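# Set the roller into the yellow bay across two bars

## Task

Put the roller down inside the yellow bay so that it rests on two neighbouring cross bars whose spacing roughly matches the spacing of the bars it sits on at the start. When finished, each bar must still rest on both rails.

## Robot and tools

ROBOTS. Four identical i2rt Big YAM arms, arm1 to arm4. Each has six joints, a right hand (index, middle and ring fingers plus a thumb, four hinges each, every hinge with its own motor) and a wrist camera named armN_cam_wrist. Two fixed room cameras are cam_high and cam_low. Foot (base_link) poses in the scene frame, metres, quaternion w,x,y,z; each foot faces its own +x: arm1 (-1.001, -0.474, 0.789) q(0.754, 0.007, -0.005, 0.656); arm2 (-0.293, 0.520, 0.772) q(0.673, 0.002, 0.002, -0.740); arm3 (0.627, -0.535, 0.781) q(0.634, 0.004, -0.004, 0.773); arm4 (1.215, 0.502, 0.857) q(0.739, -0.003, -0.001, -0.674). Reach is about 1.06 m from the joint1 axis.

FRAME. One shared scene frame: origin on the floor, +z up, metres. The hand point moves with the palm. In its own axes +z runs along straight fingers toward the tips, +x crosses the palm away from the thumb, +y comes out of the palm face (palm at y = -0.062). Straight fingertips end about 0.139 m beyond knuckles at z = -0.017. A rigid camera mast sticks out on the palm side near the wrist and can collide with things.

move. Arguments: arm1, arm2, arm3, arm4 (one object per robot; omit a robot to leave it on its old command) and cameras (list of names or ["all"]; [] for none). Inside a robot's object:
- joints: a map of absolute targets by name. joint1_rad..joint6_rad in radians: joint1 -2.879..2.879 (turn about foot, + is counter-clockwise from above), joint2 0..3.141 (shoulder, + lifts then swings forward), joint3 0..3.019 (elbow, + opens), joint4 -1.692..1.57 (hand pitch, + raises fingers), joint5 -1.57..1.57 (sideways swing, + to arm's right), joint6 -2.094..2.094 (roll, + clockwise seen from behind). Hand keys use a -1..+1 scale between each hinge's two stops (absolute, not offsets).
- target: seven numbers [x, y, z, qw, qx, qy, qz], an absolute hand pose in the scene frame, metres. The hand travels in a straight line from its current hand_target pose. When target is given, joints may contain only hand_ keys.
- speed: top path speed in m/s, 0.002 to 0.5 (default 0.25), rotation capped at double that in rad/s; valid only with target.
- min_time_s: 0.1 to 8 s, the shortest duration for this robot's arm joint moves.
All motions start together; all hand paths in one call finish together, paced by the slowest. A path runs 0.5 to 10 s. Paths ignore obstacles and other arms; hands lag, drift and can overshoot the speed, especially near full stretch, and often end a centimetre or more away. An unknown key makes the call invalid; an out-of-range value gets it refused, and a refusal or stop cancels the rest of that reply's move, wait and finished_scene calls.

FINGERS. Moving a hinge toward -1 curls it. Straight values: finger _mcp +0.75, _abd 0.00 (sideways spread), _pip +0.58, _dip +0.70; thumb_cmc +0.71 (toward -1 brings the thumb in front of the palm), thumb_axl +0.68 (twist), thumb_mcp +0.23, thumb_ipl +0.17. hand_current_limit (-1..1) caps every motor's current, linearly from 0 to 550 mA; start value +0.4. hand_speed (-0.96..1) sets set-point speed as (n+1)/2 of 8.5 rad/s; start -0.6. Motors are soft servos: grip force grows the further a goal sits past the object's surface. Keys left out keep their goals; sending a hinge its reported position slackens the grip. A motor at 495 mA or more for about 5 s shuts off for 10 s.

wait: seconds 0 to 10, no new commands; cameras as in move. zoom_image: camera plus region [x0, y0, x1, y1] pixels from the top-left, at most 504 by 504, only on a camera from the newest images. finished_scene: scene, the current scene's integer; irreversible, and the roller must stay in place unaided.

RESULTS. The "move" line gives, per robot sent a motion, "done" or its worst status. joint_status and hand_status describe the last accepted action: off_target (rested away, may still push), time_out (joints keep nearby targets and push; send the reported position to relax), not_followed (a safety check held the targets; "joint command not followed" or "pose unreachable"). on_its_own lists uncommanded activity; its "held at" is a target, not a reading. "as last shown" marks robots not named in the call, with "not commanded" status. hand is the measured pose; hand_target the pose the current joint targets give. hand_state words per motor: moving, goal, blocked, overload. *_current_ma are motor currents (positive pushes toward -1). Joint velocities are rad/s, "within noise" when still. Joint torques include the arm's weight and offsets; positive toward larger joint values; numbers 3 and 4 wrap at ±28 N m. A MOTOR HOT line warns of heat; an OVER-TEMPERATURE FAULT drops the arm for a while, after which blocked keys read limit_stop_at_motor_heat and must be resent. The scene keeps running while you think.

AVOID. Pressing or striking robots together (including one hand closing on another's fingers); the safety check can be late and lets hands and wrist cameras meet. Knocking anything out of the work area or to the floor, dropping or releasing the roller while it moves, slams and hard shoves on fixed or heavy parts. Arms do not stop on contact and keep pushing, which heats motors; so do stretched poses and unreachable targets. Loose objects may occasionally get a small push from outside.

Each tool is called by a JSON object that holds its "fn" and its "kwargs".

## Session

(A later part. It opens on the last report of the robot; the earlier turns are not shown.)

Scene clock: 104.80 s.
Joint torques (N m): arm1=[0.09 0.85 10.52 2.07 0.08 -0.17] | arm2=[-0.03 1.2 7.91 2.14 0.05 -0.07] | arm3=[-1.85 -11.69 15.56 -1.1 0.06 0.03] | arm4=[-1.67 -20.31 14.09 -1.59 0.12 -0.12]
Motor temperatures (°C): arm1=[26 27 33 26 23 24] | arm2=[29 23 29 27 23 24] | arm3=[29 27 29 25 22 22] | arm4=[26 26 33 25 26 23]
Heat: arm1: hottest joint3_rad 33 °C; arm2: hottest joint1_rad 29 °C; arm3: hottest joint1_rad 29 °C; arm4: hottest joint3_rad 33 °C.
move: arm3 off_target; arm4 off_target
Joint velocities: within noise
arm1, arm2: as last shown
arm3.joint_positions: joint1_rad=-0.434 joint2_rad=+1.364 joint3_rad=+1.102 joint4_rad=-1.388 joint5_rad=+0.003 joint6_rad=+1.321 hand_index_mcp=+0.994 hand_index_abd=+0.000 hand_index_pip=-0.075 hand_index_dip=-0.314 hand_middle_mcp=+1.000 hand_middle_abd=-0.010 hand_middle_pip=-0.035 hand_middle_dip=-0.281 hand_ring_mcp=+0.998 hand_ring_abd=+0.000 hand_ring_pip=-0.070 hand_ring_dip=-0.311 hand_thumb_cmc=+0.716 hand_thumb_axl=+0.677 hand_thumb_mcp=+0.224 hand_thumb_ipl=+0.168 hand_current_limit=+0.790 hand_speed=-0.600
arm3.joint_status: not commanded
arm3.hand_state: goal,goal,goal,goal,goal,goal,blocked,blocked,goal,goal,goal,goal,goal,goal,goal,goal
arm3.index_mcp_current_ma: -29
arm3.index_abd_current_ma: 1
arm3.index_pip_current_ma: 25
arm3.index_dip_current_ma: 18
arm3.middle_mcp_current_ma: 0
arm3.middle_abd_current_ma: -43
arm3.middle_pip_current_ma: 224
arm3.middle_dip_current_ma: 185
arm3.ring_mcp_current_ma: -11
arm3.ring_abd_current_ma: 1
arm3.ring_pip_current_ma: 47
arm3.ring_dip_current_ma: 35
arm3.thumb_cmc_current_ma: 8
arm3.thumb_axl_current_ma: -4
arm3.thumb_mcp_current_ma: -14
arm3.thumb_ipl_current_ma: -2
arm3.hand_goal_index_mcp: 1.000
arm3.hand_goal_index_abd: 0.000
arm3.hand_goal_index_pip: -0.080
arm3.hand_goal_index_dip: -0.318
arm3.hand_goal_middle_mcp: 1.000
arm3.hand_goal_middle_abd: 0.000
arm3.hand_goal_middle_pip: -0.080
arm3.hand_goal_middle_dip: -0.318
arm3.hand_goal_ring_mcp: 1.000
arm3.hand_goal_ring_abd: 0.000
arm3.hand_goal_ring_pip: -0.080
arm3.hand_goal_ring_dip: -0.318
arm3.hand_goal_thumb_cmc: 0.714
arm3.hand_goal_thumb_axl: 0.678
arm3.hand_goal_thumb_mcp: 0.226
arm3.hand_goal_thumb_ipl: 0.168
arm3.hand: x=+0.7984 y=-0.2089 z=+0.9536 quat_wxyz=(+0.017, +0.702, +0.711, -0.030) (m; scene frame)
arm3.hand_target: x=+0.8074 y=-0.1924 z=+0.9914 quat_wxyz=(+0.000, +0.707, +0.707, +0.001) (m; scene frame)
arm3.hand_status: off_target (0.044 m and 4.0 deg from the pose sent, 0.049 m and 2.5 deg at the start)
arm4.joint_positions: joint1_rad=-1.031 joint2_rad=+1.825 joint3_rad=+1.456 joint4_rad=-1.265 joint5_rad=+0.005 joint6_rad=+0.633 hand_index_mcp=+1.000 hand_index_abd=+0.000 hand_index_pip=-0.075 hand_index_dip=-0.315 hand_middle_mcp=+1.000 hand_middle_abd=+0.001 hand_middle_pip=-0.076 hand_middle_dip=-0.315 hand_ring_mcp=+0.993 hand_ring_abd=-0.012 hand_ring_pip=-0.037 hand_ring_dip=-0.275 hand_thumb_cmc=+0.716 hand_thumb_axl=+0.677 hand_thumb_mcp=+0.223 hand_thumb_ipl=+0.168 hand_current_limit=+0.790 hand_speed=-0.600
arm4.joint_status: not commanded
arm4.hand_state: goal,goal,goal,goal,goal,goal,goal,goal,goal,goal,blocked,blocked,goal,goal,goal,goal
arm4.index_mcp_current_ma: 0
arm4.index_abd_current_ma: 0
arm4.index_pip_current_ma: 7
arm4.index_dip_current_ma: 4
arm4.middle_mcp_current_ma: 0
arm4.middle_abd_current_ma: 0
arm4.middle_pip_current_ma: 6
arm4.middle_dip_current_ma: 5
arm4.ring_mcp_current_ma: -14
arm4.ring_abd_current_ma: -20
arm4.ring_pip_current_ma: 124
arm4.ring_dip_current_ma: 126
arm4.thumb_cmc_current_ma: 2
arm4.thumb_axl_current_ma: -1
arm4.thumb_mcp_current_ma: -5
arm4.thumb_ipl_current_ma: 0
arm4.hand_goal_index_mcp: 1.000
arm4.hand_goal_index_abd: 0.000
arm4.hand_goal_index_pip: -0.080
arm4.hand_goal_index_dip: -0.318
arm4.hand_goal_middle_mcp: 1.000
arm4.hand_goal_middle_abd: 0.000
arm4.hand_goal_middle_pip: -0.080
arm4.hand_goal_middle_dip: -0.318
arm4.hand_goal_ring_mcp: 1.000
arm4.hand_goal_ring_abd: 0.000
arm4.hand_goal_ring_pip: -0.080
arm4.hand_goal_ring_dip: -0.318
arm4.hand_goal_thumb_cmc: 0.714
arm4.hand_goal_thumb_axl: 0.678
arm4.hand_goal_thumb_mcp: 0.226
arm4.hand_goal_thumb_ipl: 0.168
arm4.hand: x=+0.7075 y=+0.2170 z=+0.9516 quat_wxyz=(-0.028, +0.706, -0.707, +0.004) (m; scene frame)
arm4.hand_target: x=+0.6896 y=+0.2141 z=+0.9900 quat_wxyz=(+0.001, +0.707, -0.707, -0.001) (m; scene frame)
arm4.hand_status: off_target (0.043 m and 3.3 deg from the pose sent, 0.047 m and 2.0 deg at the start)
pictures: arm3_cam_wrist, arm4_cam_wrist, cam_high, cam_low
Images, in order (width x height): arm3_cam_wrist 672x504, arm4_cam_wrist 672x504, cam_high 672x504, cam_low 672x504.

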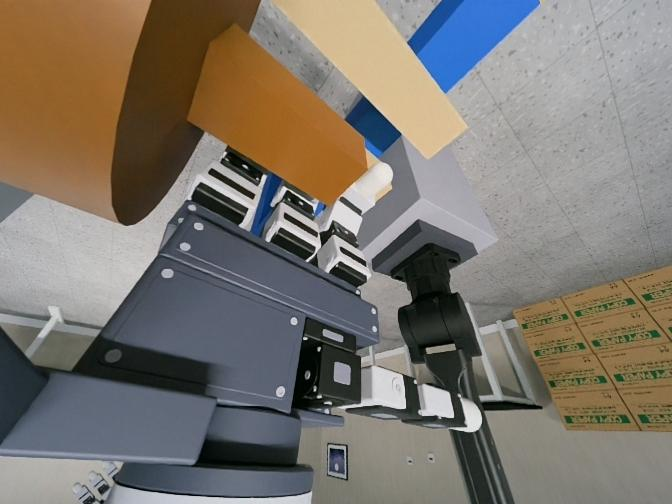

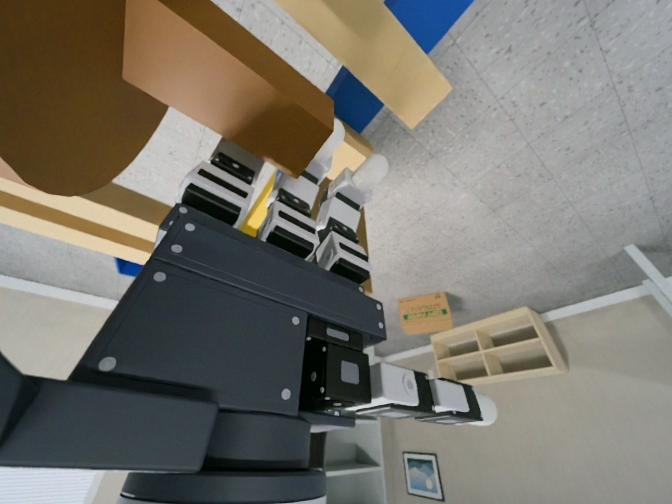

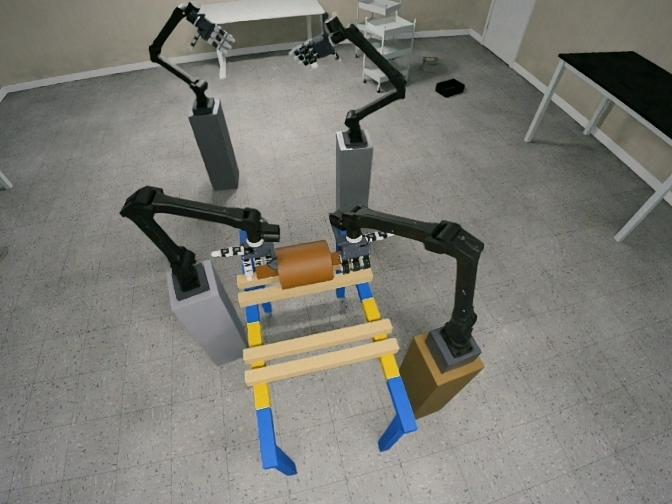

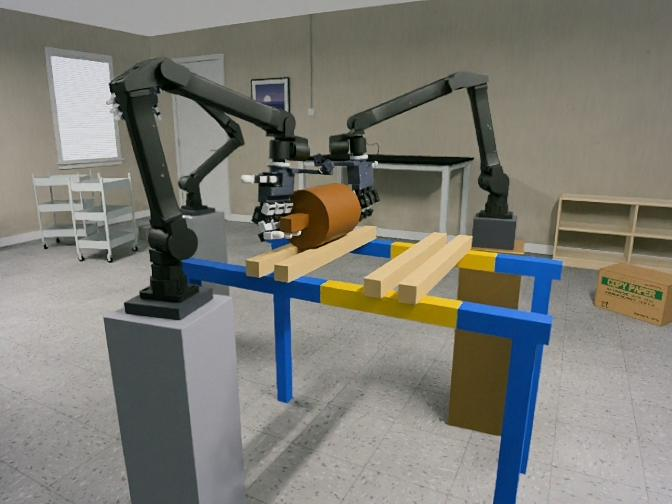

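{"fn": "move", "kwargs": {"arm3": {"target": [0.808, -0.190, 1.0, -0.017, 0.711, 0.702, 0.030], "speed": 0.03}, "arm4": {"target": [0.688, 0.210, 1.0, 0.028, 0.708, -0.706, -0.004], "speed": 0.03, "joints": {"hand_middle_abd": -0.22}}, "cameras": ["arm3_cam_wrist", "arm4_cam_wrist", "cam_high", "cam_low"]}}

{"fn": "zoom_image", "kwargs": {"camera": "cam_low", "region": [220, 140, 420, 280]}}

Scene clock: 108.27 s.
Joint torques (N m): arm1=[0.15 1.08 10.59 2.1 0.08 -0.17] | arm2=[-0.21 1.14 7.98 2.24 0.05 0] | arm3=[-1.85 -14.86 13.86 0.54 0.11 0.13] | arm4=[-1.26 -23.41 11.4 0.54 -0.02 -0.11]
Motor temperatures (°C): arm1=[26 27 33 26 23 24] | arm2=[29 23 29 27 23 24] | arm3=[29 27 29 25 22 22] | arm4=[26 26 33 25 26 23]
Heat: arm1: hottest joint3_rad 33 °C; arm2: hottest joint1_rad 29 °C; arm3: hottest joint1_rad 29 °C; arm4: hottest joint3_rad 33 °C.
move: arm3 off_target; arm4 off_target
Joint velocities: within noise
arm1, arm2: as last shown
arm3.joint_positions: joint1_rad=-0.434 joint2_rad=+1.362 joint3_rad=+1.102 joint4_rad=-1.383 joint5_rad=+0.003 joint6_rad=+1.325 hand_index_mcp=+0.994 hand_index_abd=+0.000 hand_index_pip=-0.075 hand_index_dip=-0.314 hand_middle_mcp=+1.000 hand_middle_abd=-0.010 hand_middle_pip=-0.032 hand_middle_dip=-0.280 hand_ring_mcp=+1.000 hand_ring_abd=+0.000 hand_ring_pip=-0.068 hand_ring_dip=-0.311 hand_thumb_cmc=+0.716 hand_thumb_axl=+0.677 hand_thumb_mcp=+0.224 hand_thumb_ipl=+0.168 hand_current_limit=+0.790 hand_speed=-0.600
arm3.joint_status: not commanded
arm3.hand_state: goal,goal,goal,goal,goal,goal,blocked,blocked,goal,goal,goal,goal,goal,goal,goal,goal
arm3.index_mcp_current_ma: -29
arm3.index_abd_current_ma: 1
arm3.index_pip_current_ma: 25
arm3.index_dip_current_ma: 18
arm3.middle_mcp_current_ma: 0
arm3.middle_abd_current_ma: -44
arm3.middle_pip_current_ma: 239
arm3.middle_dip_current_ma: 189
arm3.ring_mcp_current_ma: -1
arm3.ring_abd_current_ma: 1
arm3.ring_pip_current_ma: 61
arm3.ring_dip_current_ma: 35
arm3.thumb_cmc_current_ma: 8
arm3.thumb_axl_current_ma: -4
arm3.thumb_mcp_current_ma: -14
arm3.thumb_ipl_current_ma: -2
arm3.hand_goal_index_mcp: 1.000
arm3.hand_goal_index_abd: 0.000
arm3.hand_goal_index_pip: -0.080
arm3.hand_goal_index_dip: -0.318
arm3.hand_goal_middle_mcp: 1.000
arm3.hand_goal_middle_abd: 0.000
arm3.hand_goal_middle_pip: -0.080
arm3.hand_goal_middle_dip: -0.318
arm3.hand_goal_ring_mcp: 1.000
arm3.hand_goal_ring_abd: 0.000
arm3.hand_goal_ring_pip: -0.080
arm3.hand_goal_ring_dip: -0.318
arm3.hand_goal_thumb_cmc: 0.714
arm3.hand_goal_thumb_axl: 0.678
arm3.hand_goal_thumb_mcp: 0.226
arm3.hand_goal_thumb_ipl: 0.168
arm3.hand: x=+0.7986 y=-0.2081 z=+0.9543 quat_wxyz=(+0.015, +0.703, +0.710, -0.027) (m; scene frame)
arm3.hand_target: x=+0.8073 y=-0.1929 z=+0.9997 quat_wxyz=(-0.017, +0.711, +0.702, +0.030) (m; scene frame)
arm3.hand_status: off_target (0.050 m and 7.6 deg from the pose sent, 0.051 m and 8.1 deg at the start)
arm4.joint_positions: joint1_rad=-1.032 joint2_rad=+1.824 joint3_rad=+1.456 joint4_rad=-1.266 joint5_rad=+0.008 joint6_rad=+0.633 hand_index_mcp=+1.000 hand_index_abd=+0.000 hand_index_pip=-0.075 hand_index_dip=-0.315 hand_middle_mcp=+1.000 hand_middle_abd=-0.193 hand_middle_pip=-0.070 hand_middle_dip=-0.313 hand_ring_mcp=+1.000 hand_ring_abd=-0.012 hand_ring_pip=-0.037 hand_ring_dip=-0.274 hand_thumb_cmc=+0.716 hand_thumb_axl=+0.677 hand_thumb_mcp=+0.223 hand_thumb_ipl=+0.168 hand_current_limit=+0.790 hand_speed=-0.600
arm4.joint_status: hand_middle_abd off_target (ended at -0.193, target -0.220)
arm4.hand_state: goal,goal,goal,goal,goal,blocked,goal,goal,goal,goal,blocked,blocked,goal,goal,goal,goal
arm4.index_mcp_current_ma: 0
arm4.index_abd_current_ma: 0
arm4.index_pip_current_ma: 7
arm4.index_dip_current_ma: 4
arm4.middle_mcp_current_ma: 0
arm4.middle_abd_current_ma: 57
arm4.middle_pip_current_ma: 19
arm4.middle_dip_current_ma: 8
arm4.ring_mcp_current_ma: 0
arm4.ring_abd_current_ma: -21
arm4.ring_pip_current_ma: 125
arm4.ring_dip_current_ma: 127
arm4.thumb_cmc_current_ma: 2
arm4.thumb_axl_current_ma: -1
arm4.thumb_mcp_current_ma: -5
arm4.thumb_ipl_current_ma: 0
arm4.hand_goal_index_mcp: 1.000
arm4.hand_goal_index_abd: 0.000
arm4.hand_goal_index_pip: -0.080
arm4.hand_goal_index_dip: -0.318
arm4.hand_goal_middle_mcp: 1.000
arm4.hand_goal_middle_abd: -0.220
arm4.hand_goal_middle_pip: -0.080
arm4.hand_goal_middle_dip: -0.318
arm4.hand_goal_ring_mcp: 1.000
arm4.hand_goal_ring_abd: 0.000
arm4.hand_goal_ring_pip: -0.080
arm4.hand_goal_ring_dip: -0.318
arm4.hand_goal_thumb_cmc: 0.714
arm4.hand_goal_thumb_axl: 0.678
arm4.hand_goal_thumb_mcp: 0.226
arm4.hand_goal_thumb_ipl: 0.168
arm4.hand: x=+0.7070 y=+0.2184 z=+0.9523 quat_wxyz=(-0.029, +0.706, -0.708, +0.003) (m; scene frame)
arm4.hand_target: x=+0.6899 y=+0.2114 z=+1.0002 quat_wxyz=(+0.028, +0.708, -0.706, -0.005) (m; scene frame)
arm4.hand_status: off_target (0.052 m and 6.6 deg from the pose sent, 0.053 m and 6.5 deg at the start)
pictures: arm3_cam_wrist, arm4_cam_wrist, cam_high, cam_low
Images, in order (width x height): arm3_cam_wrist 672x504, arm4_cam_wrist 672x504, cam_high 672x504, cam_low 672x504.

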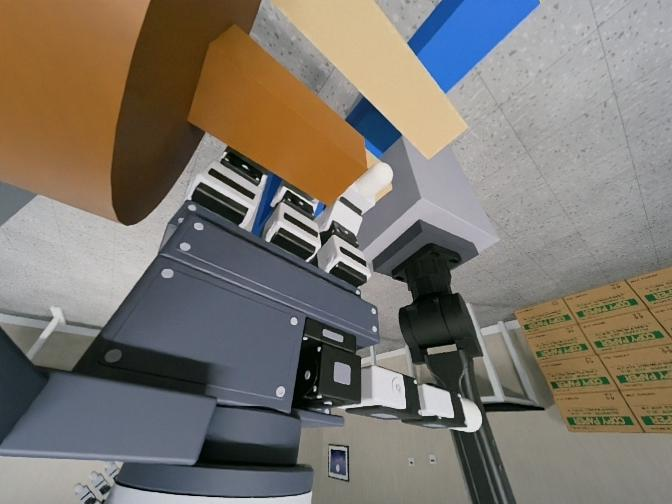

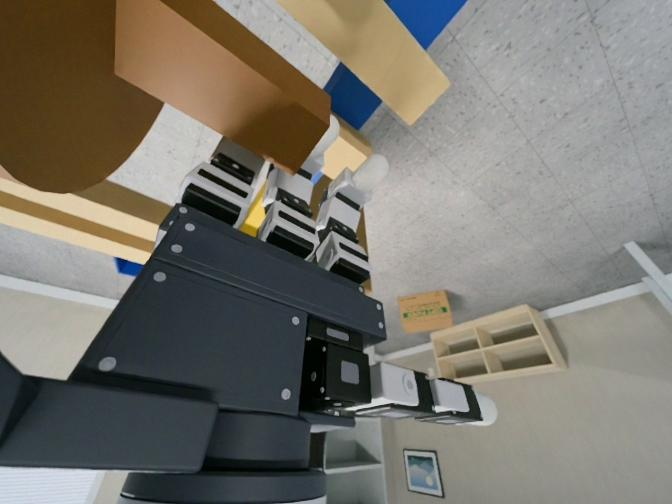

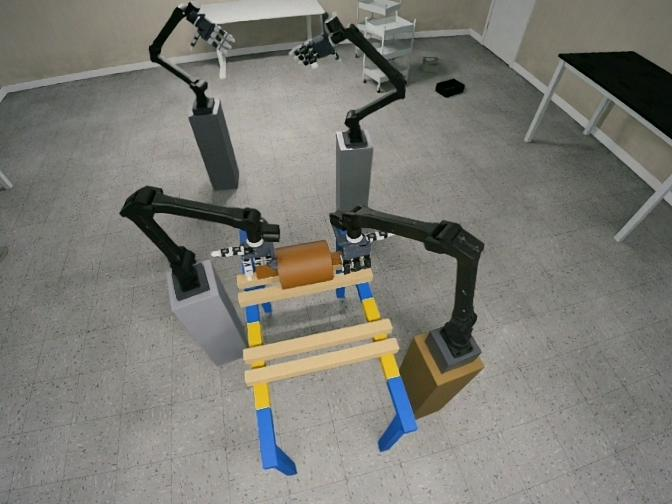

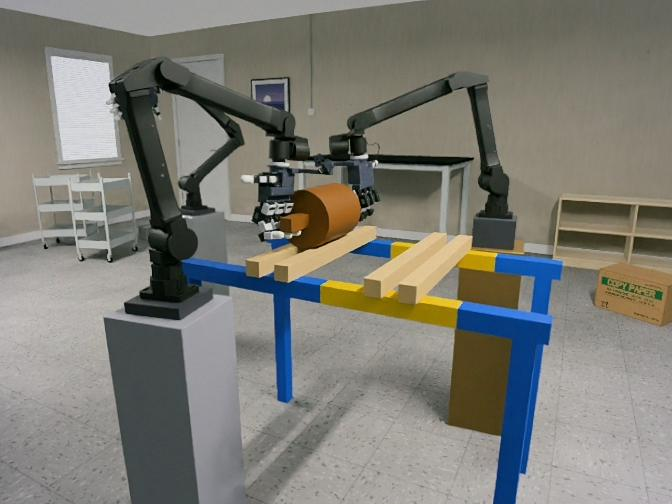

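Scaled by 2.520 from the camera's 672x504 image, which has a finer 960x720 frame.

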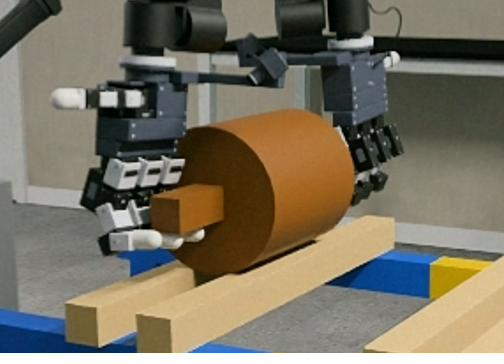

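{"fn": "move", "kwargs": {"arm3": {"target": [0.808, -0.190, 1.025, -0.01, 0.709, 0.704, 0.018], "speed": 0.03}, "arm4": {"target": [0.688, 0.208, 1.025, 0.018, 0.7075, -0.7065, -0.003], "speed": 0.03}, "cameras": ["arm3_cam_wrist", "arm4_cam_wrist", "cam_high", "cam_low"]}}

{"fn": "zoom_image", "kwargs": {"camera": "cam_low", "region": [220, 140, 420, 280]}}

Scene clock: 110.90 s.
Joint torques (N m): arm1=[-0.09 1.08 10.61 2.04 0.08 -0.14] | arm2=[-0.67 0.97 8.06 2.22 0.05 -0.03] | arm3=[-1.79 -14.45 17.51 -1.74 0.53 0.09] | arm4=[-0.97 -24 15.79 -1.7 0.07 -0.07]
Motor temperatures (°C): arm1=[26 27 33 26 23 24] | arm2=[29 23 29 26 23 24] | arm3=[29 27 30 25 22 22] | arm4=[26 26 33 25 26 23]
Heat: arm1: hottest joint3_rad 33 °C; arm2: hottest joint1_rad 29 °C; arm3: hottest joint3_rad 30 °C; arm4: hottest joint3_rad 33 °C.
move: arm3 off_target; arm4 off_target
Joint velocities: within noise
arm1, arm2: as last shown
arm3.joint_positions: joint1_rad=-0.434 joint2_rad=+1.361 joint3_rad=+1.122 joint4_rad=-1.417 joint5_rad=-0.008 joint6_rad=+1.325 hand_index_mcp=+0.994 hand_index_abd=+0.000 hand_index_pip=-0.075 hand_index_dip=-0.314 hand_middle_mcp=+1.000 hand_middle_abd=-0.022 hand_middle_pip=-0.012 hand_middle_dip=-0.274 hand_ring_mcp=+0.999 hand_ring_abd=-0.001 hand_ring_pip=-0.054 hand_ring_dip=-0.296 hand_thumb_cmc=+0.716 hand_thumb_axl=+0.677 hand_thumb_mcp=+0.224 hand_thumb_ipl=+0.168 hand_current_limit=+0.790 hand_speed=-0.600
arm3.joint_status: not commanded
arm3.hand_state: goal,goal,goal,goal,goal,blocked,blocked,blocked,goal,goal,blocked,blocked,goal,goal,goal,goal
arm3.index_mcp_current_ma: -29
arm3.index_abd_current_ma: 1
arm3.index_pip_current_ma: 25
arm3.index_dip_current_ma: 18
arm3.middle_mcp_current_ma: 2
arm3.middle_abd_current_ma: -95
arm3.middle_pip_current_ma: 338
arm3.middle_dip_current_ma: 219
arm3.ring_mcp_current_ma: -3
arm3.ring_abd_current_ma: -5
arm3.ring_pip_current_ma: 129
arm3.ring_dip_current_ma: 110
arm3.thumb_cmc_current_ma: 8
arm3.thumb_axl_current_ma: -4
arm3.thumb_mcp_current_ma: -14
arm3.thumb_ipl_current_ma: -2
arm3.hand_goal_index_mcp: 1.000
arm3.hand_goal_index_abd: 0.000
arm3.hand_goal_index_pip: -0.080
arm3.hand_goal_index_dip: -0.318
arm3.hand_goal_middle_mcp: 1.000
arm3.hand_goal_middle_abd: 0.000
arm3.hand_goal_middle_pip: -0.080
arm3.hand_goal_middle_dip: -0.318
arm3.hand_goal_ring_mcp: 1.000
arm3.hand_goal_ring_abd: 0.000
arm3.hand_goal_ring_pip: -0.080
arm3.hand_goal_ring_dip: -0.318
arm3.hand_goal_thumb_cmc: 0.714
arm3.hand_goal_thumb_axl: 0.678
arm3.hand_goal_thumb_mcp: 0.226
arm3.hand_goal_thumb_ipl: 0.168
arm3.hand: x=+0.7964 y=-0.2093 z=+0.9615 quat_wxyz=(+0.014, +0.703, +0.710, -0.035) (m; scene frame)
arm3.hand_target: x=+0.8068 y=-0.1949 z=+1.0225 quat_wxyz=(-0.010, +0.710, +0.704, +0.019) (m; scene frame)
arm3.hand_status: off_target (0.067 m and 6.7 deg from the pose sent, 0.074 m and 6.0 deg at the start)
arm4.joint_positions: joint1_rad=-1.032 joint2_rad=+1.824 joint3_rad=+1.463 joint4_rad=-1.297 joint5_rad=+0.007 joint6_rad=+0.633 hand_index_mcp=+0.999 hand_index_abd=+0.000 hand_index_pip=-0.075 hand_index_dip=-0.315 hand_middle_mcp=+1.000 hand_middle_abd=-0.205 hand_middle_pip=-0.071 hand_middle_dip=-0.313 hand_ring_mcp=+0.997 hand_ring_abd=-0.022 hand_ring_pip=-0.013 hand_ring_dip=-0.253 hand_thumb_cmc=+0.716 hand_thumb_axl=+0.677 hand_thumb_mcp=+0.223 hand_thumb_ipl=+0.168 hand_current_limit=+0.790 hand_speed=-0.600
arm4.joint_status: not commanded
arm4.hand_state: goal,goal,goal,goal,goal,goal,goal,goal,goal,blocked,blocked,blocked,goal,goal,goal,goal
arm4.index_mcp_current_ma: -1
arm4.index_abd_current_ma: 0
arm4.index_pip_current_ma: 7
arm4.index_dip_current_ma: 4
arm4.middle_mcp_current_ma: 0
arm4.middle_abd_current_ma: 26
arm4.middle_pip_current_ma: 17
arm4.middle_dip_current_ma: 8
arm4.ring_mcp_current_ma: -5
arm4.ring_abd_current_ma: -45
arm4.ring_pip_current_ma: 218
arm4.ring_dip_current_ma: 208
arm4.thumb_cmc_current_ma: 2
arm4.thumb_axl_current_ma: -1
arm4.thumb_mcp_current_ma: -5
arm4.thumb_ipl_current_ma: 0
arm4.hand_goal_index_mcp: 1.000
arm4.hand_goal_index_abd: 0.000
arm4.hand_goal_index_pip: -0.080
arm4.hand_goal_index_dip: -0.318
arm4.hand_goal_middle_mcp: 1.000
arm4.hand_goal_middle_abd: -0.220
arm4.hand_goal_middle_pip: -0.080
arm4.hand_goal_middle_dip: -0.318
arm4.hand_goal_ring_mcp: 1.000
arm4.hand_goal_ring_abd: 0.000
arm4.hand_goal_ring_pip: -0.080
arm4.hand_goal_ring_dip: -0.318
arm4.hand_goal_thumb_cmc: 0.714
arm4.hand_goal_thumb_axl: 0.678
arm4.hand_goal_thumb_mcp: 0.226
arm4.hand_goal_thumb_ipl: 0.168
arm4.hand: x=+0.7112 y=+0.2212 z=+0.9540 quat_wxyz=(-0.040, +0.706, -0.707, +0.005) (m; scene frame)
arm4.hand_target: x=+0.6918 y=+0.2109 z=+1.0243 quat_wxyz=(+0.018, +0.707, -0.706, -0.004) (m; scene frame)
arm4.hand_status: off_target (0.076 m and 6.7 deg from the pose sent, 0.076 m and 5.4 deg at the start)
pictures: arm3_cam_wrist, arm4_cam_wrist, cam_high, cam_low
Images, in order (width x height): arm3_cam_wrist 672x504, arm4_cam_wrist 672x504, cam_high 672x504, cam_low 672x504.

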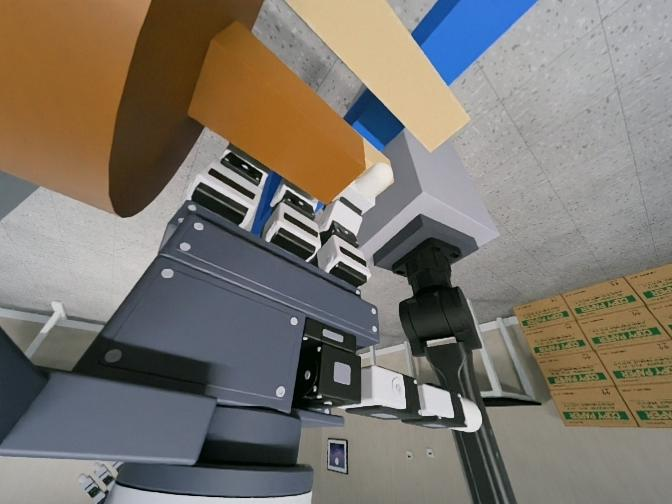

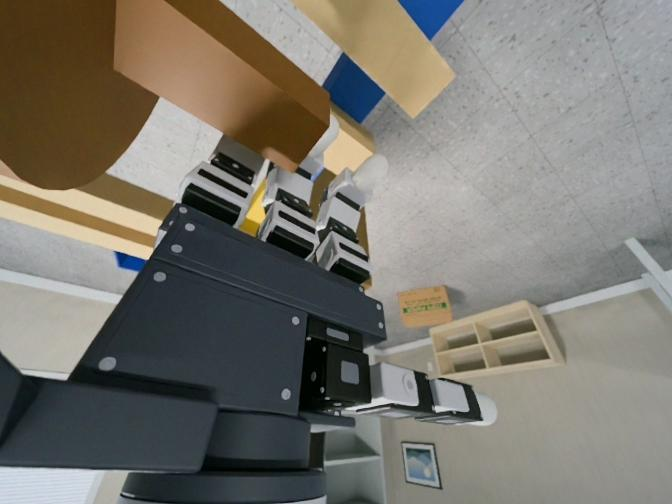

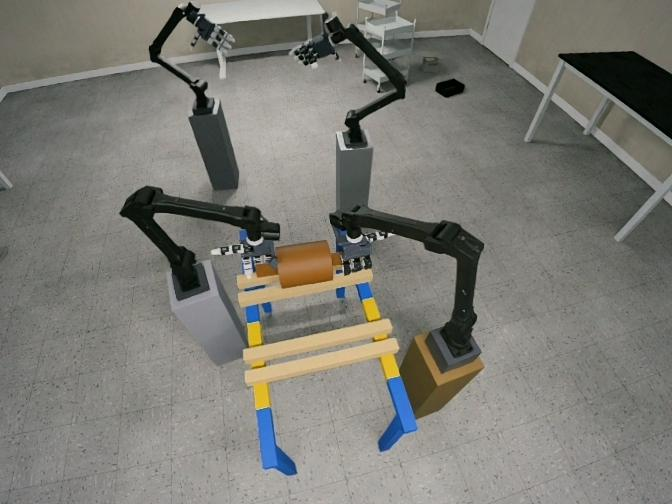

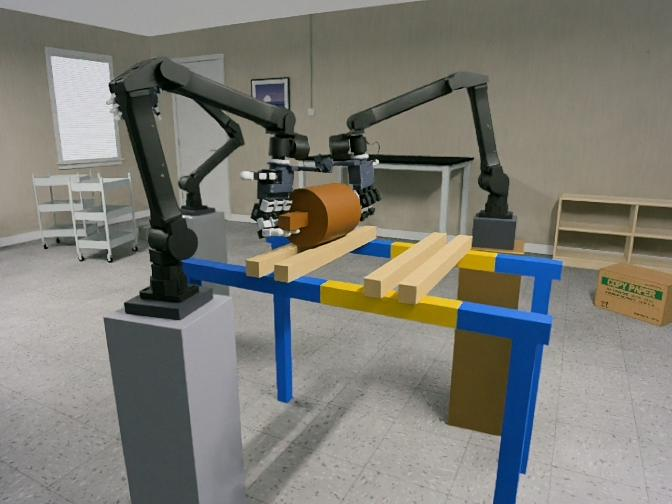

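Scaled by 2.520 from the camera's 672x504 image, which has a finer 960x720 frame.

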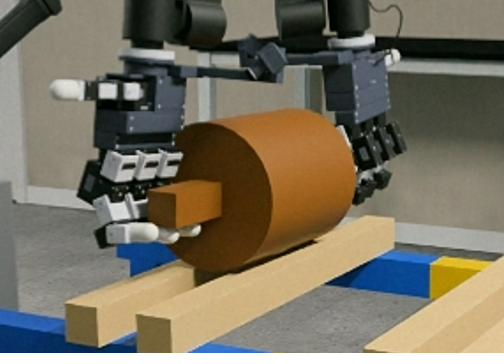

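{"fn": "move", "kwargs": {"arm3": {"target": [0.808, -0.186, 0.985, -0.030, 0.7065, 0.7065, 0.030], "speed": 0.04}, "arm4": {"target": [0.685, 0.190, 0.965, 0.030, 0.706, -0.706, -0.006], "speed": 0.04}}}

{"fn": "move", "kwargs": {"arm3": {"target": [0.808, -0.186, 1.01, -0.040, 0.706, 0.706, 0.040], "speed": 0.03}, "arm4": {"target": [0.685, 0.195, 1.005, 0.050, 0.705, -0.705, -0.008], "speed": 0.03}, "cameras": ["arm3_cam_wrist", "arm4_cam_wrist", "cam_high", "cam_low"]}}

{"fn": "zoom_image", "kwargs": {"camera": "cam_low", "region": [220, 140, 420, 280]}}

Scene clock: 116.77 s.
Joint torques (N m): arm1=[0.03 0.97 10.55 2.04 0.09 -0.17] | arm2=[-0.15 1.2 8.06 2.26 0.07 -0.02] | arm3=[-1.38 -14.21 11.36 1.92 -0.34 -0.09] | arm4=[0.91 -17.85 11.74 2.37 0 0.16]
Motor temperatures (°C): arm1=[26 27 33 26 23 24] | arm2=[29 23 29 26 23 24] | arm3=[29 27 31 25 22 22] | arm4=[26 27 34 25 26 23]
Heat: arm1: hottest joint3_rad 33 °C; arm2: hottest joint1_rad 29 °C; arm3: hottest joint3_rad 31 °C; arm4: hottest joint3_rad 34 °C.
move: arm3 off_target; arm4 off_target
Joint velocities: within noise
arm1, arm2: as last shown
arm3.joint_positions: joint1_rad=-0.447 joint2_rad=+1.361 joint3_rad=+1.108 joint4_rad=-1.369 joint5_rad=-0.009 joint6_rad=+1.325 hand_index_mcp=+0.994 hand_index_abd=+0.000 hand_index_pip=-0.075 hand_index_dip=-0.314 hand_middle_mcp=+1.000 hand_middle_abd=+0.009 hand_middle_pip=-0.012 hand_middle_dip=-0.270 hand_ring_mcp=+1.000 hand_ring_abd=+0.000 hand_ring_pip=-0.053 hand_ring_dip=-0.302 hand_thumb_cmc=+0.716 hand_thumb_axl=+0.677 hand_thumb_mcp=+0.224 hand_thumb_ipl=+0.168 hand_current_limit=+0.790 hand_speed=-0.600
arm3.joint_status: not commanded
arm3.hand_state: goal,goal,goal,goal,goal,goal,blocked,blocked,goal,goal,blocked,goal,goal,goal,goal,goal
arm3.index_mcp_current_ma: -29
arm3.index_abd_current_ma: 1
arm3.index_pip_current_ma: 25
arm3.index_dip_current_ma: 18
arm3.middle_mcp_current_ma: 1
arm3.middle_abd_current_ma: 37
arm3.middle_pip_current_ma: 338
arm3.middle_dip_current_ma: 239
arm3.ring_mcp_current_ma: 0
arm3.ring_abd_current_ma: -2
arm3.ring_pip_current_ma: 132
arm3.ring_dip_current_ma: 78
arm3.thumb_cmc_current_ma: 8
arm3.thumb_axl_current_ma: -4
arm3.thumb_mcp_current_ma: -14
arm3.thumb_ipl_current_ma: -2
arm3.hand_goal_index_mcp: 1.000
arm3.hand_goal_index_abd: 0.000
arm3.hand_goal_index_pip: -0.080
arm3.hand_goal_index_dip: -0.318
arm3.hand_goal_middle_mcp: 1.000
arm3.hand_goal_middle_abd: 0.000
arm3.hand_goal_middle_pip: -0.080
arm3.hand_goal_middle_dip: -0.318
arm3.hand_goal_ring_mcp: 1.000
arm3.hand_goal_ring_abd: 0.000
arm3.hand_goal_ring_pip: -0.080
arm3.hand_goal_ring_dip: -0.318
arm3.hand_goal_thumb_cmc: 0.714
arm3.hand_goal_thumb_axl: 0.678
arm3.hand_goal_thumb_mcp: 0.226
arm3.hand_goal_thumb_ipl: 0.168
arm3.hand: x=+0.8022 y=-0.2048 z=+0.9555 quat_wxyz=(+0.005, +0.708, +0.706, -0.021) (m; scene frame)
arm3.hand_target: x=+0.8076 y=-0.1876 z=+0.9859 quat_wxyz=(-0.029, +0.706, +0.707, +0.030) (m; scene frame)
arm3.hand_status: off_target (0.035 m and 7.1 deg from the pose sent, 0.035 m and 9.0 deg at the start)
arm4.joint_positions: joint1_rad=-1.031 joint2_rad=+1.824 joint3_rad=+1.444 joint4_rad=-1.236 joint5_rad=+0.009 joint6_rad=+0.633 hand_index_mcp=+0.999 hand_index_abd=+0.000 hand_index_pip=-0.075 hand_index_dip=-0.315 hand_middle_mcp=+1.000 hand_middle_abd=-0.196 hand_middle_pip=-0.062 hand_middle_dip=-0.325 hand_ring_mcp=+1.000 hand_ring_abd=-0.002 hand_ring_pip=-0.058 hand_ring_dip=-0.302 hand_thumb_cmc=+0.716 hand_thumb_axl=+0.677 hand_thumb_mcp=+0.223 hand_thumb_ipl=+0.168 hand_current_limit=+0.790 hand_speed=-0.600
arm4.joint_status: not commanded
arm4.hand_state: goal,goal,goal,goal,goal,blocked,goal,goal,goal,goal,blocked,goal,goal,goal,goal,goal
arm4.index_mcp_current_ma: -1
arm4.index_abd_current_ma: 0
arm4.index_pip_current_ma: 7
arm4.index_dip_current_ma: 4
arm4.middle_mcp_current_ma: 0
arm4.middle_abd_current_ma: 49
arm4.middle_pip_current_ma: 41
arm4.middle_dip_current_ma: -13
arm4.ring_mcp_current_ma: 0
arm4.ring_abd_current_ma: -2
arm4.ring_pip_current_ma: 53
arm4.ring_dip_current_ma: 37
arm4.thumb_cmc_current_ma: 2
arm4.thumb_axl_current_ma: -1
arm4.thumb_mcp_current_ma: -5
arm4.thumb_ipl_current_ma: 0
arm4.hand_goal_index_mcp: 1.000
arm4.hand_goal_index_abd: 0.000
arm4.hand_goal_index_pip: -0.080
arm4.hand_goal_index_dip: -0.318
arm4.hand_goal_middle_mcp: 1.000
arm4.hand_goal_middle_abd: -0.220
arm4.hand_goal_middle_pip: -0.080
arm4.hand_goal_middle_dip: -0.318
arm4.hand_goal_ring_mcp: 1.000
arm4.hand_goal_ring_abd: 0.000
arm4.hand_goal_ring_pip: -0.080
arm4.hand_goal_ring_dip: -0.318
arm4.hand_goal_thumb_cmc: 0.714
arm4.hand_goal_thumb_axl: 0.678
arm4.hand_goal_thumb_mcp: 0.226
arm4.hand_goal_thumb_ipl: 0.168
arm4.hand: x=+0.7050 y=+0.2166 z=+0.9490 quat_wxyz=(-0.020, +0.706, -0.708, +0.001) (m; scene frame)
arm4.hand_target: x=+0.6870 y=+0.1909 z=+0.9664 quat_wxyz=(+0.030, +0.707, -0.707, -0.005) (m; scene frame)
arm4.hand_status: off_target (0.037 m and 5.8 deg from the pose sent, 0.042 m and 8.1 deg at the start)
pictures: none

Scene clock: 118.57 s.
Joint torques (N m): arm1=[0.21 0.97 10.59 2.11 0.08 -0.16] | arm2=[-0.5 0.85 7.99 2.3 0.07 -0.04] | arm3=[-1.55 -16.26 14.06 0.4 -0.35 -0.12] | arm4=[0.26 -23.3 12.63 1.01 -0.05 0.08]
Motor temperatures (°C): arm1=[26 27 33 26 23 24] | arm2=[29 23 29 26 23 24] | arm3=[29 27 31 25 22 22] | arm4=[26 27 34 25 26 23]
Heat: arm1: hottest joint3_rad 33 °C; arm2: hottest joint1_rad 29 °C; arm3: hottest joint3_rad 31 °C; arm4: hottest joint3_rad 34 °C.
move: arm3 off_target; arm4 off_target
Joint velocities: within noise
arm1, arm2: as last shown
arm3.joint_positions: joint1_rad=-0.449 joint2_rad=+1.355 joint3_rad=+1.108 joint4_rad=-1.370 joint5_rad=-0.016 joint6_rad=+1.325 hand_index_mcp=+0.994 hand_index_abd=+0.000 hand_index_pip=-0.075 hand_index_dip=-0.314 hand_middle_mcp=+1.000 hand_middle_abd=+0.007 hand_middle_pip=-0.012 hand_middle_dip=-0.270 hand_ring_mcp=+1.000 hand_ring_abd=-0.001 hand_ring_pip=-0.051 hand_ring_dip=-0.298 hand_thumb_cmc=+0.716 hand_thumb_axl=+0.677 hand_thumb_mcp=+0.224 hand_thumb_ipl=+0.168 hand_current_limit=+0.790 hand_speed=-0.600
arm3.joint_status: not commanded
arm3.hand_state: goal,goal,goal,goal,goal,goal,blocked,blocked,goal,goal,blocked,blocked,goal,goal,goal,goal
arm3.index_mcp_current_ma: -29
arm3.index_abd_current_ma: 1
arm3.index_pip_current_ma: 25
arm3.index_dip_current_ma: 18
arm3.middle_mcp_current_ma: 1
arm3.middle_abd_current_ma: 32
arm3.middle_pip_current_ma: 338
arm3.middle_dip_current_ma: 239
arm3.ring_mcp_current_ma: 0
arm3.ring_abd_current_ma: -3
arm3.ring_pip_current_ma: 145
arm3.ring_dip_current_ma: 100
arm3.thumb_cmc_current_ma: 8
arm3.thumb_axl_current_ma: -4
arm3.thumb_mcp_current_ma: -14
arm3.thumb_ipl_current_ma: -2
arm3.hand_goal_index_mcp: 1.000
arm3.hand_goal_index_abd: 0.000
arm3.hand_goal_index_pip: -0.080
arm3.hand_goal_index_dip: -0.318
arm3.hand_goal_middle_mcp: 1.000
arm3.hand_goal_middle_abd: 0.000
arm3.hand_goal_middle_pip: -0.080
arm3.hand_goal_middle_dip: -0.318
arm3.hand_goal_ring_mcp: 1.000
arm3.hand_goal_ring_abd: 0.000
arm3.hand_goal_ring_pip: -0.080
arm3.hand_goal_ring_dip: -0.318
arm3.hand_goal_thumb_cmc: 0.714
arm3.hand_goal_thumb_axl: 0.678
arm3.hand_goal_thumb_mcp: 0.226
arm3.hand_goal_thumb_ipl: 0.168
arm3.hand: x=+0.8016 y=-0.2054 z=+0.9568 quat_wxyz=(+0.001, +0.709, +0.705, -0.021) (m; scene frame)
arm3.hand_target: x=+0.8074 y=-0.1897 z=+1.0094 quat_wxyz=(-0.039, +0.706, +0.706, +0.040) (m; scene frame)
arm3.hand_status: off_target (0.057 m and 8.4 deg from the pose sent, 0.058 m and 8.7 deg at the start)
arm4.joint_positions: joint1_rad=-1.031 joint2_rad=+1.820 joint3_rad=+1.443 joint4_rad=-1.236 joint5_rad=+0.009 joint6_rad=+0.633 hand_index_mcp=+0.999 hand_index_abd=+0.000 hand_index_pip=-0.075 hand_index_dip=-0.315 hand_middle_mcp=+1.000 hand_middle_abd=-0.193 hand_middle_pip=-0.051 hand_middle_dip=-0.317 hand_ring_mcp=+1.000 hand_ring_abd=-0.002 hand_ring_pip=-0.053 hand_ring_dip=-0.297 hand_thumb_cmc=+0.716 hand_thumb_axl=+0.677 hand_thumb_mcp=+0.223 hand_thumb_ipl=+0.168 hand_current_limit=+0.790 hand_speed=-0.600
arm4.joint_status: not commanded
arm4.hand_state: goal,goal,goal,goal,goal,blocked,blocked,goal,goal,goal,blocked,blocked,goal,goal,goal,goal
arm4.index_mcp_current_ma: -1
arm4.index_abd_current_ma: 0
arm4.index_pip_current_ma: 7
arm4.index_dip_current_ma: 4
arm4.middle_mcp_current_ma: 0
arm4.middle_abd_current_ma: 58
arm4.middle_pip_current_ma: 75
arm4.middle_dip_current_ma: 1
arm4.ring_mcp_current_ma: 0
arm4.ring_abd_current_ma: -2
arm4.ring_pip_current_ma: 69
arm4.ring_dip_current_ma: 50
arm4.thumb_cmc_current_ma: 2
arm4.thumb_axl_current_ma: -1
arm4.thumb_mcp_current_ma: -5
arm4.thumb_ipl_current_ma: 0
arm4.hand_goal_index_mcp: 1.000
arm4.hand_goal_index_abd: 0.000
arm4.hand_goal_index_pip: -0.080
arm4.hand_goal_index_dip: -0.318
arm4.hand_goal_middle_mcp: 1.000
arm4.hand_goal_middle_abd: -0.220
arm4.hand_goal_middle_pip: -0.080
arm4.hand_goal_middle_dip: -0.318
arm4.hand_goal_ring_mcp: 1.000
arm4.hand_goal_ring_abd: 0.000
arm4.hand_goal_ring_pip: -0.080
arm4.hand_goal_ring_dip: -0.318
arm4.hand_goal_thumb_cmc: 0.714
arm4.hand_goal_thumb_axl: 0.678
arm4.hand_goal_thumb_mcp: 0.226
arm4.hand_goal_thumb_ipl: 0.168
arm4.hand: x=+0.7050 y=+0.2165 z=+0.9510 quat_wxyz=(-0.018, +0.706, -0.708, +0.001) (m; scene frame)
arm4.hand_target: x=+0.6879 y=+0.1970 z=+1.0057 quat_wxyz=(+0.050, +0.706, -0.706, -0.007) (m; scene frame)
arm4.hand_status: off_target (0.061 m and 7.9 deg from the pose sent, 0.063 m and 8.1 deg at the start)
pictures: arm3_cam_wrist, arm4_cam_wrist, cam_high, cam_low
Images, in order (width x height): arm3_cam_wrist 672x504, arm4_cam_wrist 672x504, cam_high 672x504, cam_low 672x504.

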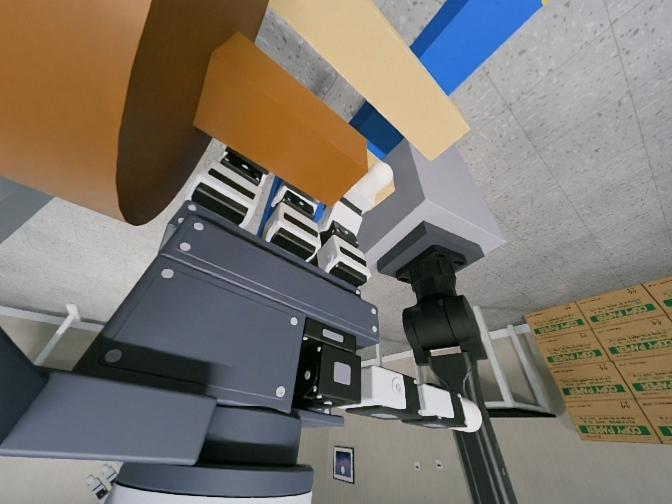

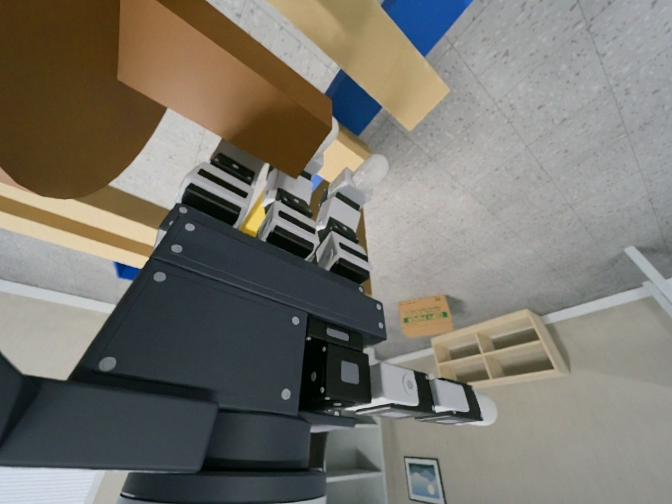

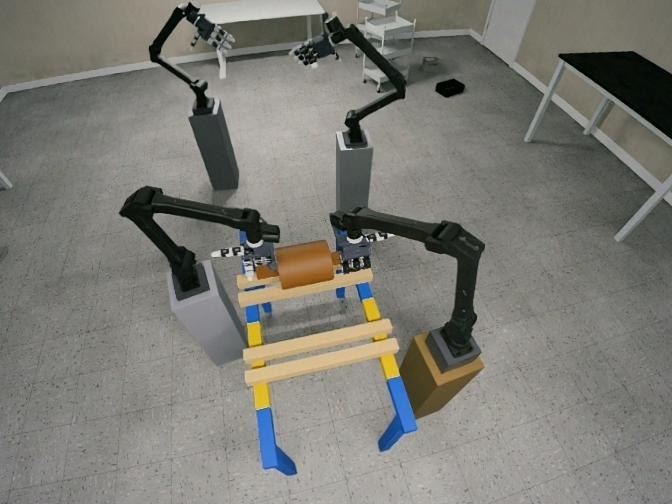

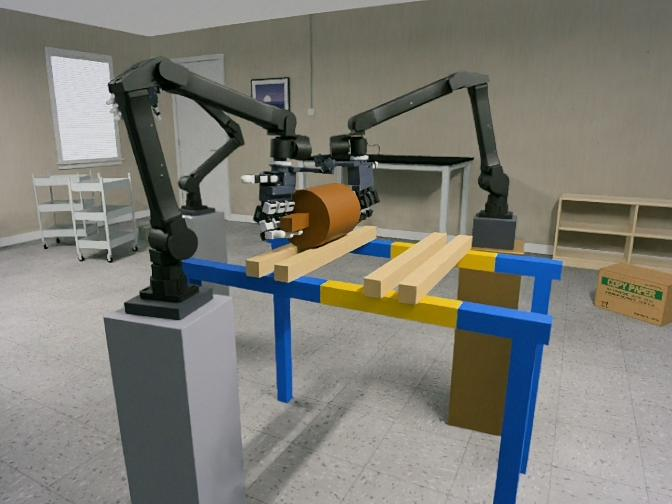

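Scaled by 2.520 from the camera's 672x504 image, which has a finer 960x720 frame.

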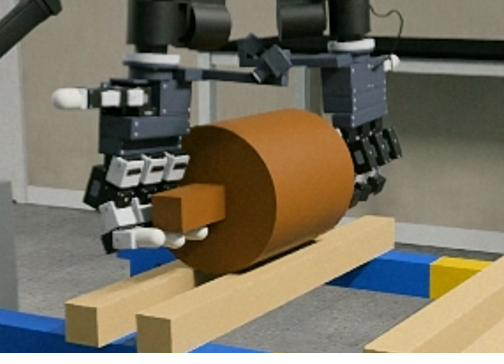

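{"fn": "move", "kwargs": {"arm3": {"target": [0.808, -0.186, 1.03, -0.045, 0.7055, 0.7055, 0.045], "speed": 0.03}, "arm4": {"target": [0.685, 0.195, 1.03, 0.055, 0.705, -0.705, -0.008], "speed": 0.03}, "cameras": ["cam_low"]}}

{"fn": "zoom_image", "kwargs": {"camera": "cam_low", "region": [220, 140, 420, 280]}}

Scene clock: 120.63 s.
Joint torques (N m): arm1=[-0.09 0.97 10.65 2.04 0.08 -0.17] | arm2=[-0.62 1.49 8.17 2.24 0.07 0.03] | arm3=[-1.67 -16.91 16.62 -0.69 -0.02 -0.12] | arm4=[0.21 -25.35 15.04 -0.5 0.01 0.08]
Motor temperatures (°C): arm1=[26 27 33 26 23 24] | arm2=[29 23 29 26 23 24] | arm3=[29 27 31 25 22 22] | arm4=[26 27 34 25 26 23]
Heat: arm1: hottest joint3_rad 33 °C; arm2: hottest joint1_rad 29 °C; arm3: hottest joint3_rad 31 °C; arm4: hottest joint3_rad 34 °C.
move: arm3 off_target; arm4 off_target
Joint velocities: within noise
arm1.joint_positions: joint1_rad=-0.343 joint2_rad=+0.627 joint3_rad=+1.324 joint4_rad=-1.323 joint5_rad=+0.005 joint6_rad=+1.171 hand_index_mcp=+0.754 hand_index_abd=+0.000 hand_index_pip=+0.577 hand_index_dip=+0.696 hand_middle_mcp=+0.754 hand_middle_abd=+0.000 hand_middle_pip=+0.577 hand_middle_dip=+0.696 hand_ring_mcp=+0.754 hand_ring_abd=+0.000 hand_ring_pip=+0.577 hand_ring_dip=+0.696 hand_thumb_cmc=+0.714 hand_thumb_axl=+0.677 hand_thumb_mcp=+0.226 hand_thumb_ipl=+0.168 hand_current_limit=+0.400 hand_speed=-0.600
arm1.joint_status: not commanded
arm1.hand_state: goal,goal,goal,goal,goal,goal,goal,goal,goal,goal,goal,goal,goal,goal,goal,goal
arm1.index_mcp_current_ma: -1
arm1.index_abd_current_ma: 1
arm1.index_pip_current_ma: 3
arm1.index_dip_current_ma: 0
arm1.middle_mcp_current_ma: -1
arm1.middle_abd_current_ma: 1
arm1.middle_pip_current_ma: 3
arm1.middle_dip_current_ma: 0
arm1.ring_mcp_current_ma: -2
arm1.ring_abd_current_ma: 1
arm1.ring_pip_current_ma: 3
arm1.ring_dip_current_ma: 0
arm1.thumb_cmc_current_ma: 1
arm1.thumb_axl_current_ma: -3
arm1.thumb_mcp_current_ma: -2
arm1.thumb_ipl_current_ma: -1
arm1.hand_goal_index_mcp: 0.754
arm1.hand_goal_index_abd: 0.000
arm1.hand_goal_index_pip: 0.576
arm1.hand_goal_index_dip: 0.696
arm1.hand_goal_middle_mcp: 0.754
arm1.hand_goal_middle_abd: 0.000
arm1.hand_goal_middle_pip: 0.576
arm1.hand_goal_middle_dip: 0.696
arm1.hand_goal_ring_mcp: 0.754
arm1.hand_goal_ring_abd: 0.000
arm1.hand_goal_ring_pip: 0.576
arm1.hand_goal_ring_dip: 0.696
arm1.hand_goal_thumb_cmc: 0.714
arm1.hand_goal_thumb_axl: 0.678
arm1.hand_goal_thumb_mcp: 0.226
arm1.hand_goal_thumb_ipl: 0.168
arm1.hand: x=-0.8023 y=-0.2976 z=+1.3093 quat_wxyz=(-0.158, +0.655, +0.599, +0.433) (m; scene frame)
arm1.hand_target: x=-0.8032 y=-0.2995 z=+1.3223 quat_wxyz=(-0.162, +0.650, +0.594, +0.445) (m; scene frame)
arm1.hand_status: not commanded
arm2.joint_positions: joint1_rad=-0.310 joint2_rad=+0.624 joint3_rad=+1.365 joint4_rad=-1.216 joint5_rad=-0.015 joint6_rad=+1.060 hand_index_mcp=+0.755 hand_index_abd=+0.000 hand_index_pip=+0.577 hand_index_dip=+0.696 hand_middle_mcp=+0.755 hand_middle_abd=+0.000 hand_middle_pip=+0.577 hand_middle_dip=+0.696 hand_ring_mcp=+0.755 hand_ring_abd=+0.000 hand_ring_pip=+0.577 hand_ring_dip=+0.696 hand_thumb_cmc=+0.715 hand_thumb_axl=+0.677 hand_thumb_mcp=+0.226 hand_thumb_ipl=+0.168 hand_current_limit=+0.400 hand_speed=-0.600
arm2.joint_status: not commanded
arm2.hand_state: goal,goal,goal,goal,goal,goal,goal,goal,goal,goal,goal,goal,goal,goal,goal,goal
arm2.index_mcp_current_ma: 1
arm2.index_abd_current_ma: 0
arm2.index_pip_current_ma: 1
arm2.index_dip_current_ma: 0
arm2.middle_mcp_current_ma: 1
arm2.middle_abd_current_ma: 0
arm2.middle_pip_current_ma: 1
arm2.middle_dip_current_ma: 0
arm2.ring_mcp_current_ma: 1
arm2.ring_abd_current_ma: 0
arm2.ring_pip_current_ma: 1
arm2.ring_dip_current_ma: 0
arm2.thumb_cmc_current_ma: 1
arm2.thumb_axl_current_ma: -1
arm2.thumb_mcp_current_ma: 0
arm2.thumb_ipl_current_ma: 0
arm2.hand_goal_index_mcp: 0.754
arm2.hand_goal_index_abd: 0.000
arm2.hand_goal_index_pip: 0.576
arm2.hand_goal_index_dip: 0.696
arm2.hand_goal_middle_mcp: 0.754
arm2.hand_goal_middle_abd: 0.000
arm2.hand_goal_middle_pip: 0.576
arm2.hand_goal_middle_dip: 0.696
arm2.hand_goal_ring_mcp: 0.754
arm2.hand_goal_ring_abd: 0.000
arm2.hand_goal_ring_pip: 0.576
arm2.hand_goal_ring_dip: 0.696
arm2.hand_goal_thumb_cmc: 0.714
arm2.hand_goal_thumb_axl: 0.678
arm2.hand_goal_thumb_mcp: 0.226
arm2.hand_goal_thumb_ipl: 0.168
arm2.hand: x=-0.4747 y=+0.3036 z=+1.3413 quat_wxyz=(+0.490, +0.639, -0.568, +0.172) (m; scene frame)
arm2.hand_target: x=-0.4734 y=+0.3066 z=+1.3545 quat_wxyz=(+0.501, +0.633, -0.563, +0.176) (m; scene frame)
arm2.hand_status: not commanded
arm3.joint_positions: joint1_rad=-0.449 joint2_rad=+1.348 joint3_rad=+1.108 joint4_rad=-1.381 joint5_rad=-0.028 joint6_rad=+1.324 hand_index_mcp=+0.994 hand_index_abd=+0.000 hand_index_pip=-0.075 hand_index_dip=-0.314 hand_middle_mcp=+1.000 hand_middle_abd=-0.001 hand_middle_pip=-0.012 hand_middle_dip=-0.270 hand_ring_mcp=+0.995 hand_ring_abd=-0.008 hand_ring_pip=-0.042 hand_ring_dip=-0.289 hand_thumb_cmc=+0.716 hand_thumb_axl=+0.677 hand_thumb_mcp=+0.224 hand_thumb_ipl=+0.168 hand_current_limit=+0.790 hand_speed=-0.600
arm3.joint_status: not commanded
arm3.hand_state: goal,goal,goal,goal,goal,goal,blocked,blocked,goal,goal,blocked,blocked,goal,goal,goal,goal
arm3.index_mcp_current_ma: -29
arm3.index_abd_current_ma: 1
arm3.index_pip_current_ma: 25
arm3.index_dip_current_ma: 18
arm3.middle_mcp_current_ma: 1
arm3.middle_abd_current_ma: -5
arm3.middle_pip_current_ma: 338
arm3.middle_dip_current_ma: 239
arm3.ring_mcp_current_ma: -28
arm3.ring_abd_current_ma: -34
arm3.ring_pip_current_ma: 188
arm3.ring_dip_current_ma: 144
arm3.thumb_cmc_current_ma: 8
arm3.thumb_axl_current_ma: -4
arm3.thumb_mcp_current_ma: -14
arm3.thumb_ipl_current_ma: -2
arm3.hand_goal_index_mcp: 1.000
arm3.hand_goal_index_abd: 0.000
arm3.hand_goal_index_pip: -0.080
arm3.hand_goal_index_dip: -0.318
arm3.hand_goal_middle_mcp: 1.000
arm3.hand_goal_middle_abd: 0.000
arm3.hand_goal_middle_pip: -0.080
arm3.hand_goal_middle_dip: -0.318
arm3.hand_goal_ring_mcp: 1.000
arm3.hand_goal_ring_abd: 0.000
arm3.hand_goal_ring_pip: -0.080
arm3.hand_goal_ring_dip: -0.318
arm3.hand_goal_thumb_cmc: 0.714
arm3.hand_goal_thumb_axl: 0.678
arm3.hand_goal_thumb_mcp: 0.226
arm3.hand_goal_thumb_ipl: 0.168
arm3.hand: x=+0.7988 y=-0.2077 z=+0.9584 quat_wxyz=(-0.003, +0.709, +0.705, -0.026) (m; scene frame)
arm3.hand_target: x=+0.8068 y=-0.1920 z=+1.0276 quat_wxyz=(-0.044, +0.706, +0.706, +0.046) (m; scene frame)
arm3.hand_status: off_target (0.075 m and 9.4 deg from the pose sent, 0.076 m and 9.2 deg at the start)
arm4.joint_positions: joint1_rad=-1.031 joint2_rad=+1.817 joint3_rad=+1.442 joint4_rad=-1.243 joint5_rad=+0.005 joint6_rad=+0.633 hand_index_mcp=+0.999 hand_index_abd=+0.000 hand_index_pip=-0.075 hand_index_dip=-0.315 hand_middle_mcp=+1.000 hand_middle_abd=-0.193 hand_middle_pip=-0.043 hand_middle_dip=-0.303 hand_ring_mcp=+0.997 hand_ring_abd=-0.007 hand_ring_pip=-0.047 hand_ring_dip=-0.283 hand_thumb_cmc=+0.716 hand_thumb_axl=+0.677 hand_thumb_mcp=+0.223 hand_thumb_ipl=+0.168 hand_current_limit=+0.790 hand_speed=-0.600
arm4.joint_status: not commanded
arm4.hand_state: goal,goal,goal,goal,goal,blocked,blocked,goal,goal,goal,blocked,blocked,goal,goal,goal,goal
arm4.index_mcp_current_ma: -1
arm4.index_abd_current_ma: 0
arm4.index_pip_current_ma: 7
arm4.index_dip_current_ma: 4
arm4.middle_mcp_current_ma: 0
arm4.middle_abd_current_ma: 58
arm4.middle_pip_current_ma: 100
arm4.middle_dip_current_ma: 33
arm4.ring_mcp_current_ma: -4
arm4.ring_abd_current_ma: -11
arm4.ring_pip_current_ma: 88
arm4.ring_dip_current_ma: 94
arm4.thumb_cmc_current_ma: 2
arm4.thumb_axl_current_ma: -1
arm4.thumb_mcp_current_ma: -5
arm4.thumb_ipl_current_ma: 0
arm4.hand_goal_index_mcp: 1.000
arm4.hand_goal_index_abd: 0.000
arm4.hand_goal_index_pip: -0.080
arm4.hand_goal_index_dip: -0.318
arm4.hand_goal_middle_mcp: 1.000
arm4.hand_goal_middle_abd: -0.220
arm4.hand_goal_middle_pip: -0.080
arm4.hand_goal_middle_dip: -0.318
arm4.hand_goal_ring_mcp: 1.000
arm4.hand_goal_ring_abd: 0.000
arm4.hand_goal_ring_pip: -0.080
arm4.hand_goal_ring_dip: -0.318
arm4.hand_goal_thumb_cmc: 0.714
arm4.hand_goal_thumb_axl: 0.678
arm4.hand_goal_thumb_mcp: 0.226
arm4.hand_goal_thumb_ipl: 0.168
arm4.hand: x=+0.7070 y=+0.2173 z=+0.9514 quat_wxyz=(-0.020, +0.706, -0.708, +0.003) (m; scene frame)
arm4.hand_target: x=+0.6895 y=+0.1985 z=+1.0294 quat_wxyz=(+0.055, +0.706, -0.706, -0.008) (m; scene frame)
arm4.hand_status: off_target (0.085 m and 8.7 deg from the pose sent, 0.084 m and 8.5 deg at the start)
pictures: cam_low
Images, in order (width x height): cam_low 672x504.

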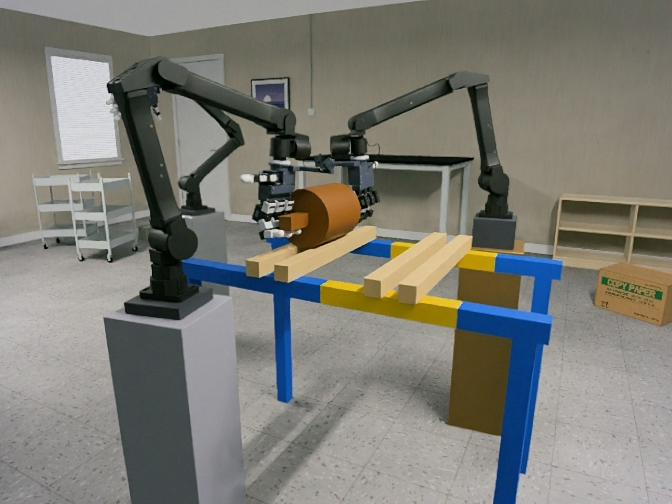

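Scaled by 2.520 from the camera's 672x504 image, which has a finer 960x720 frame.

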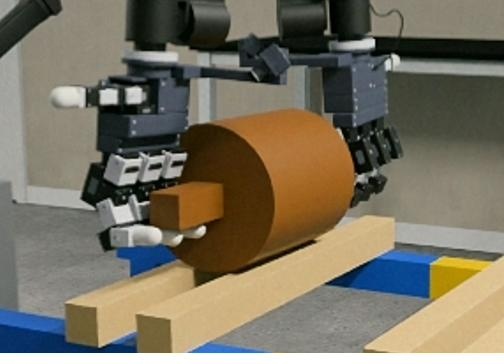

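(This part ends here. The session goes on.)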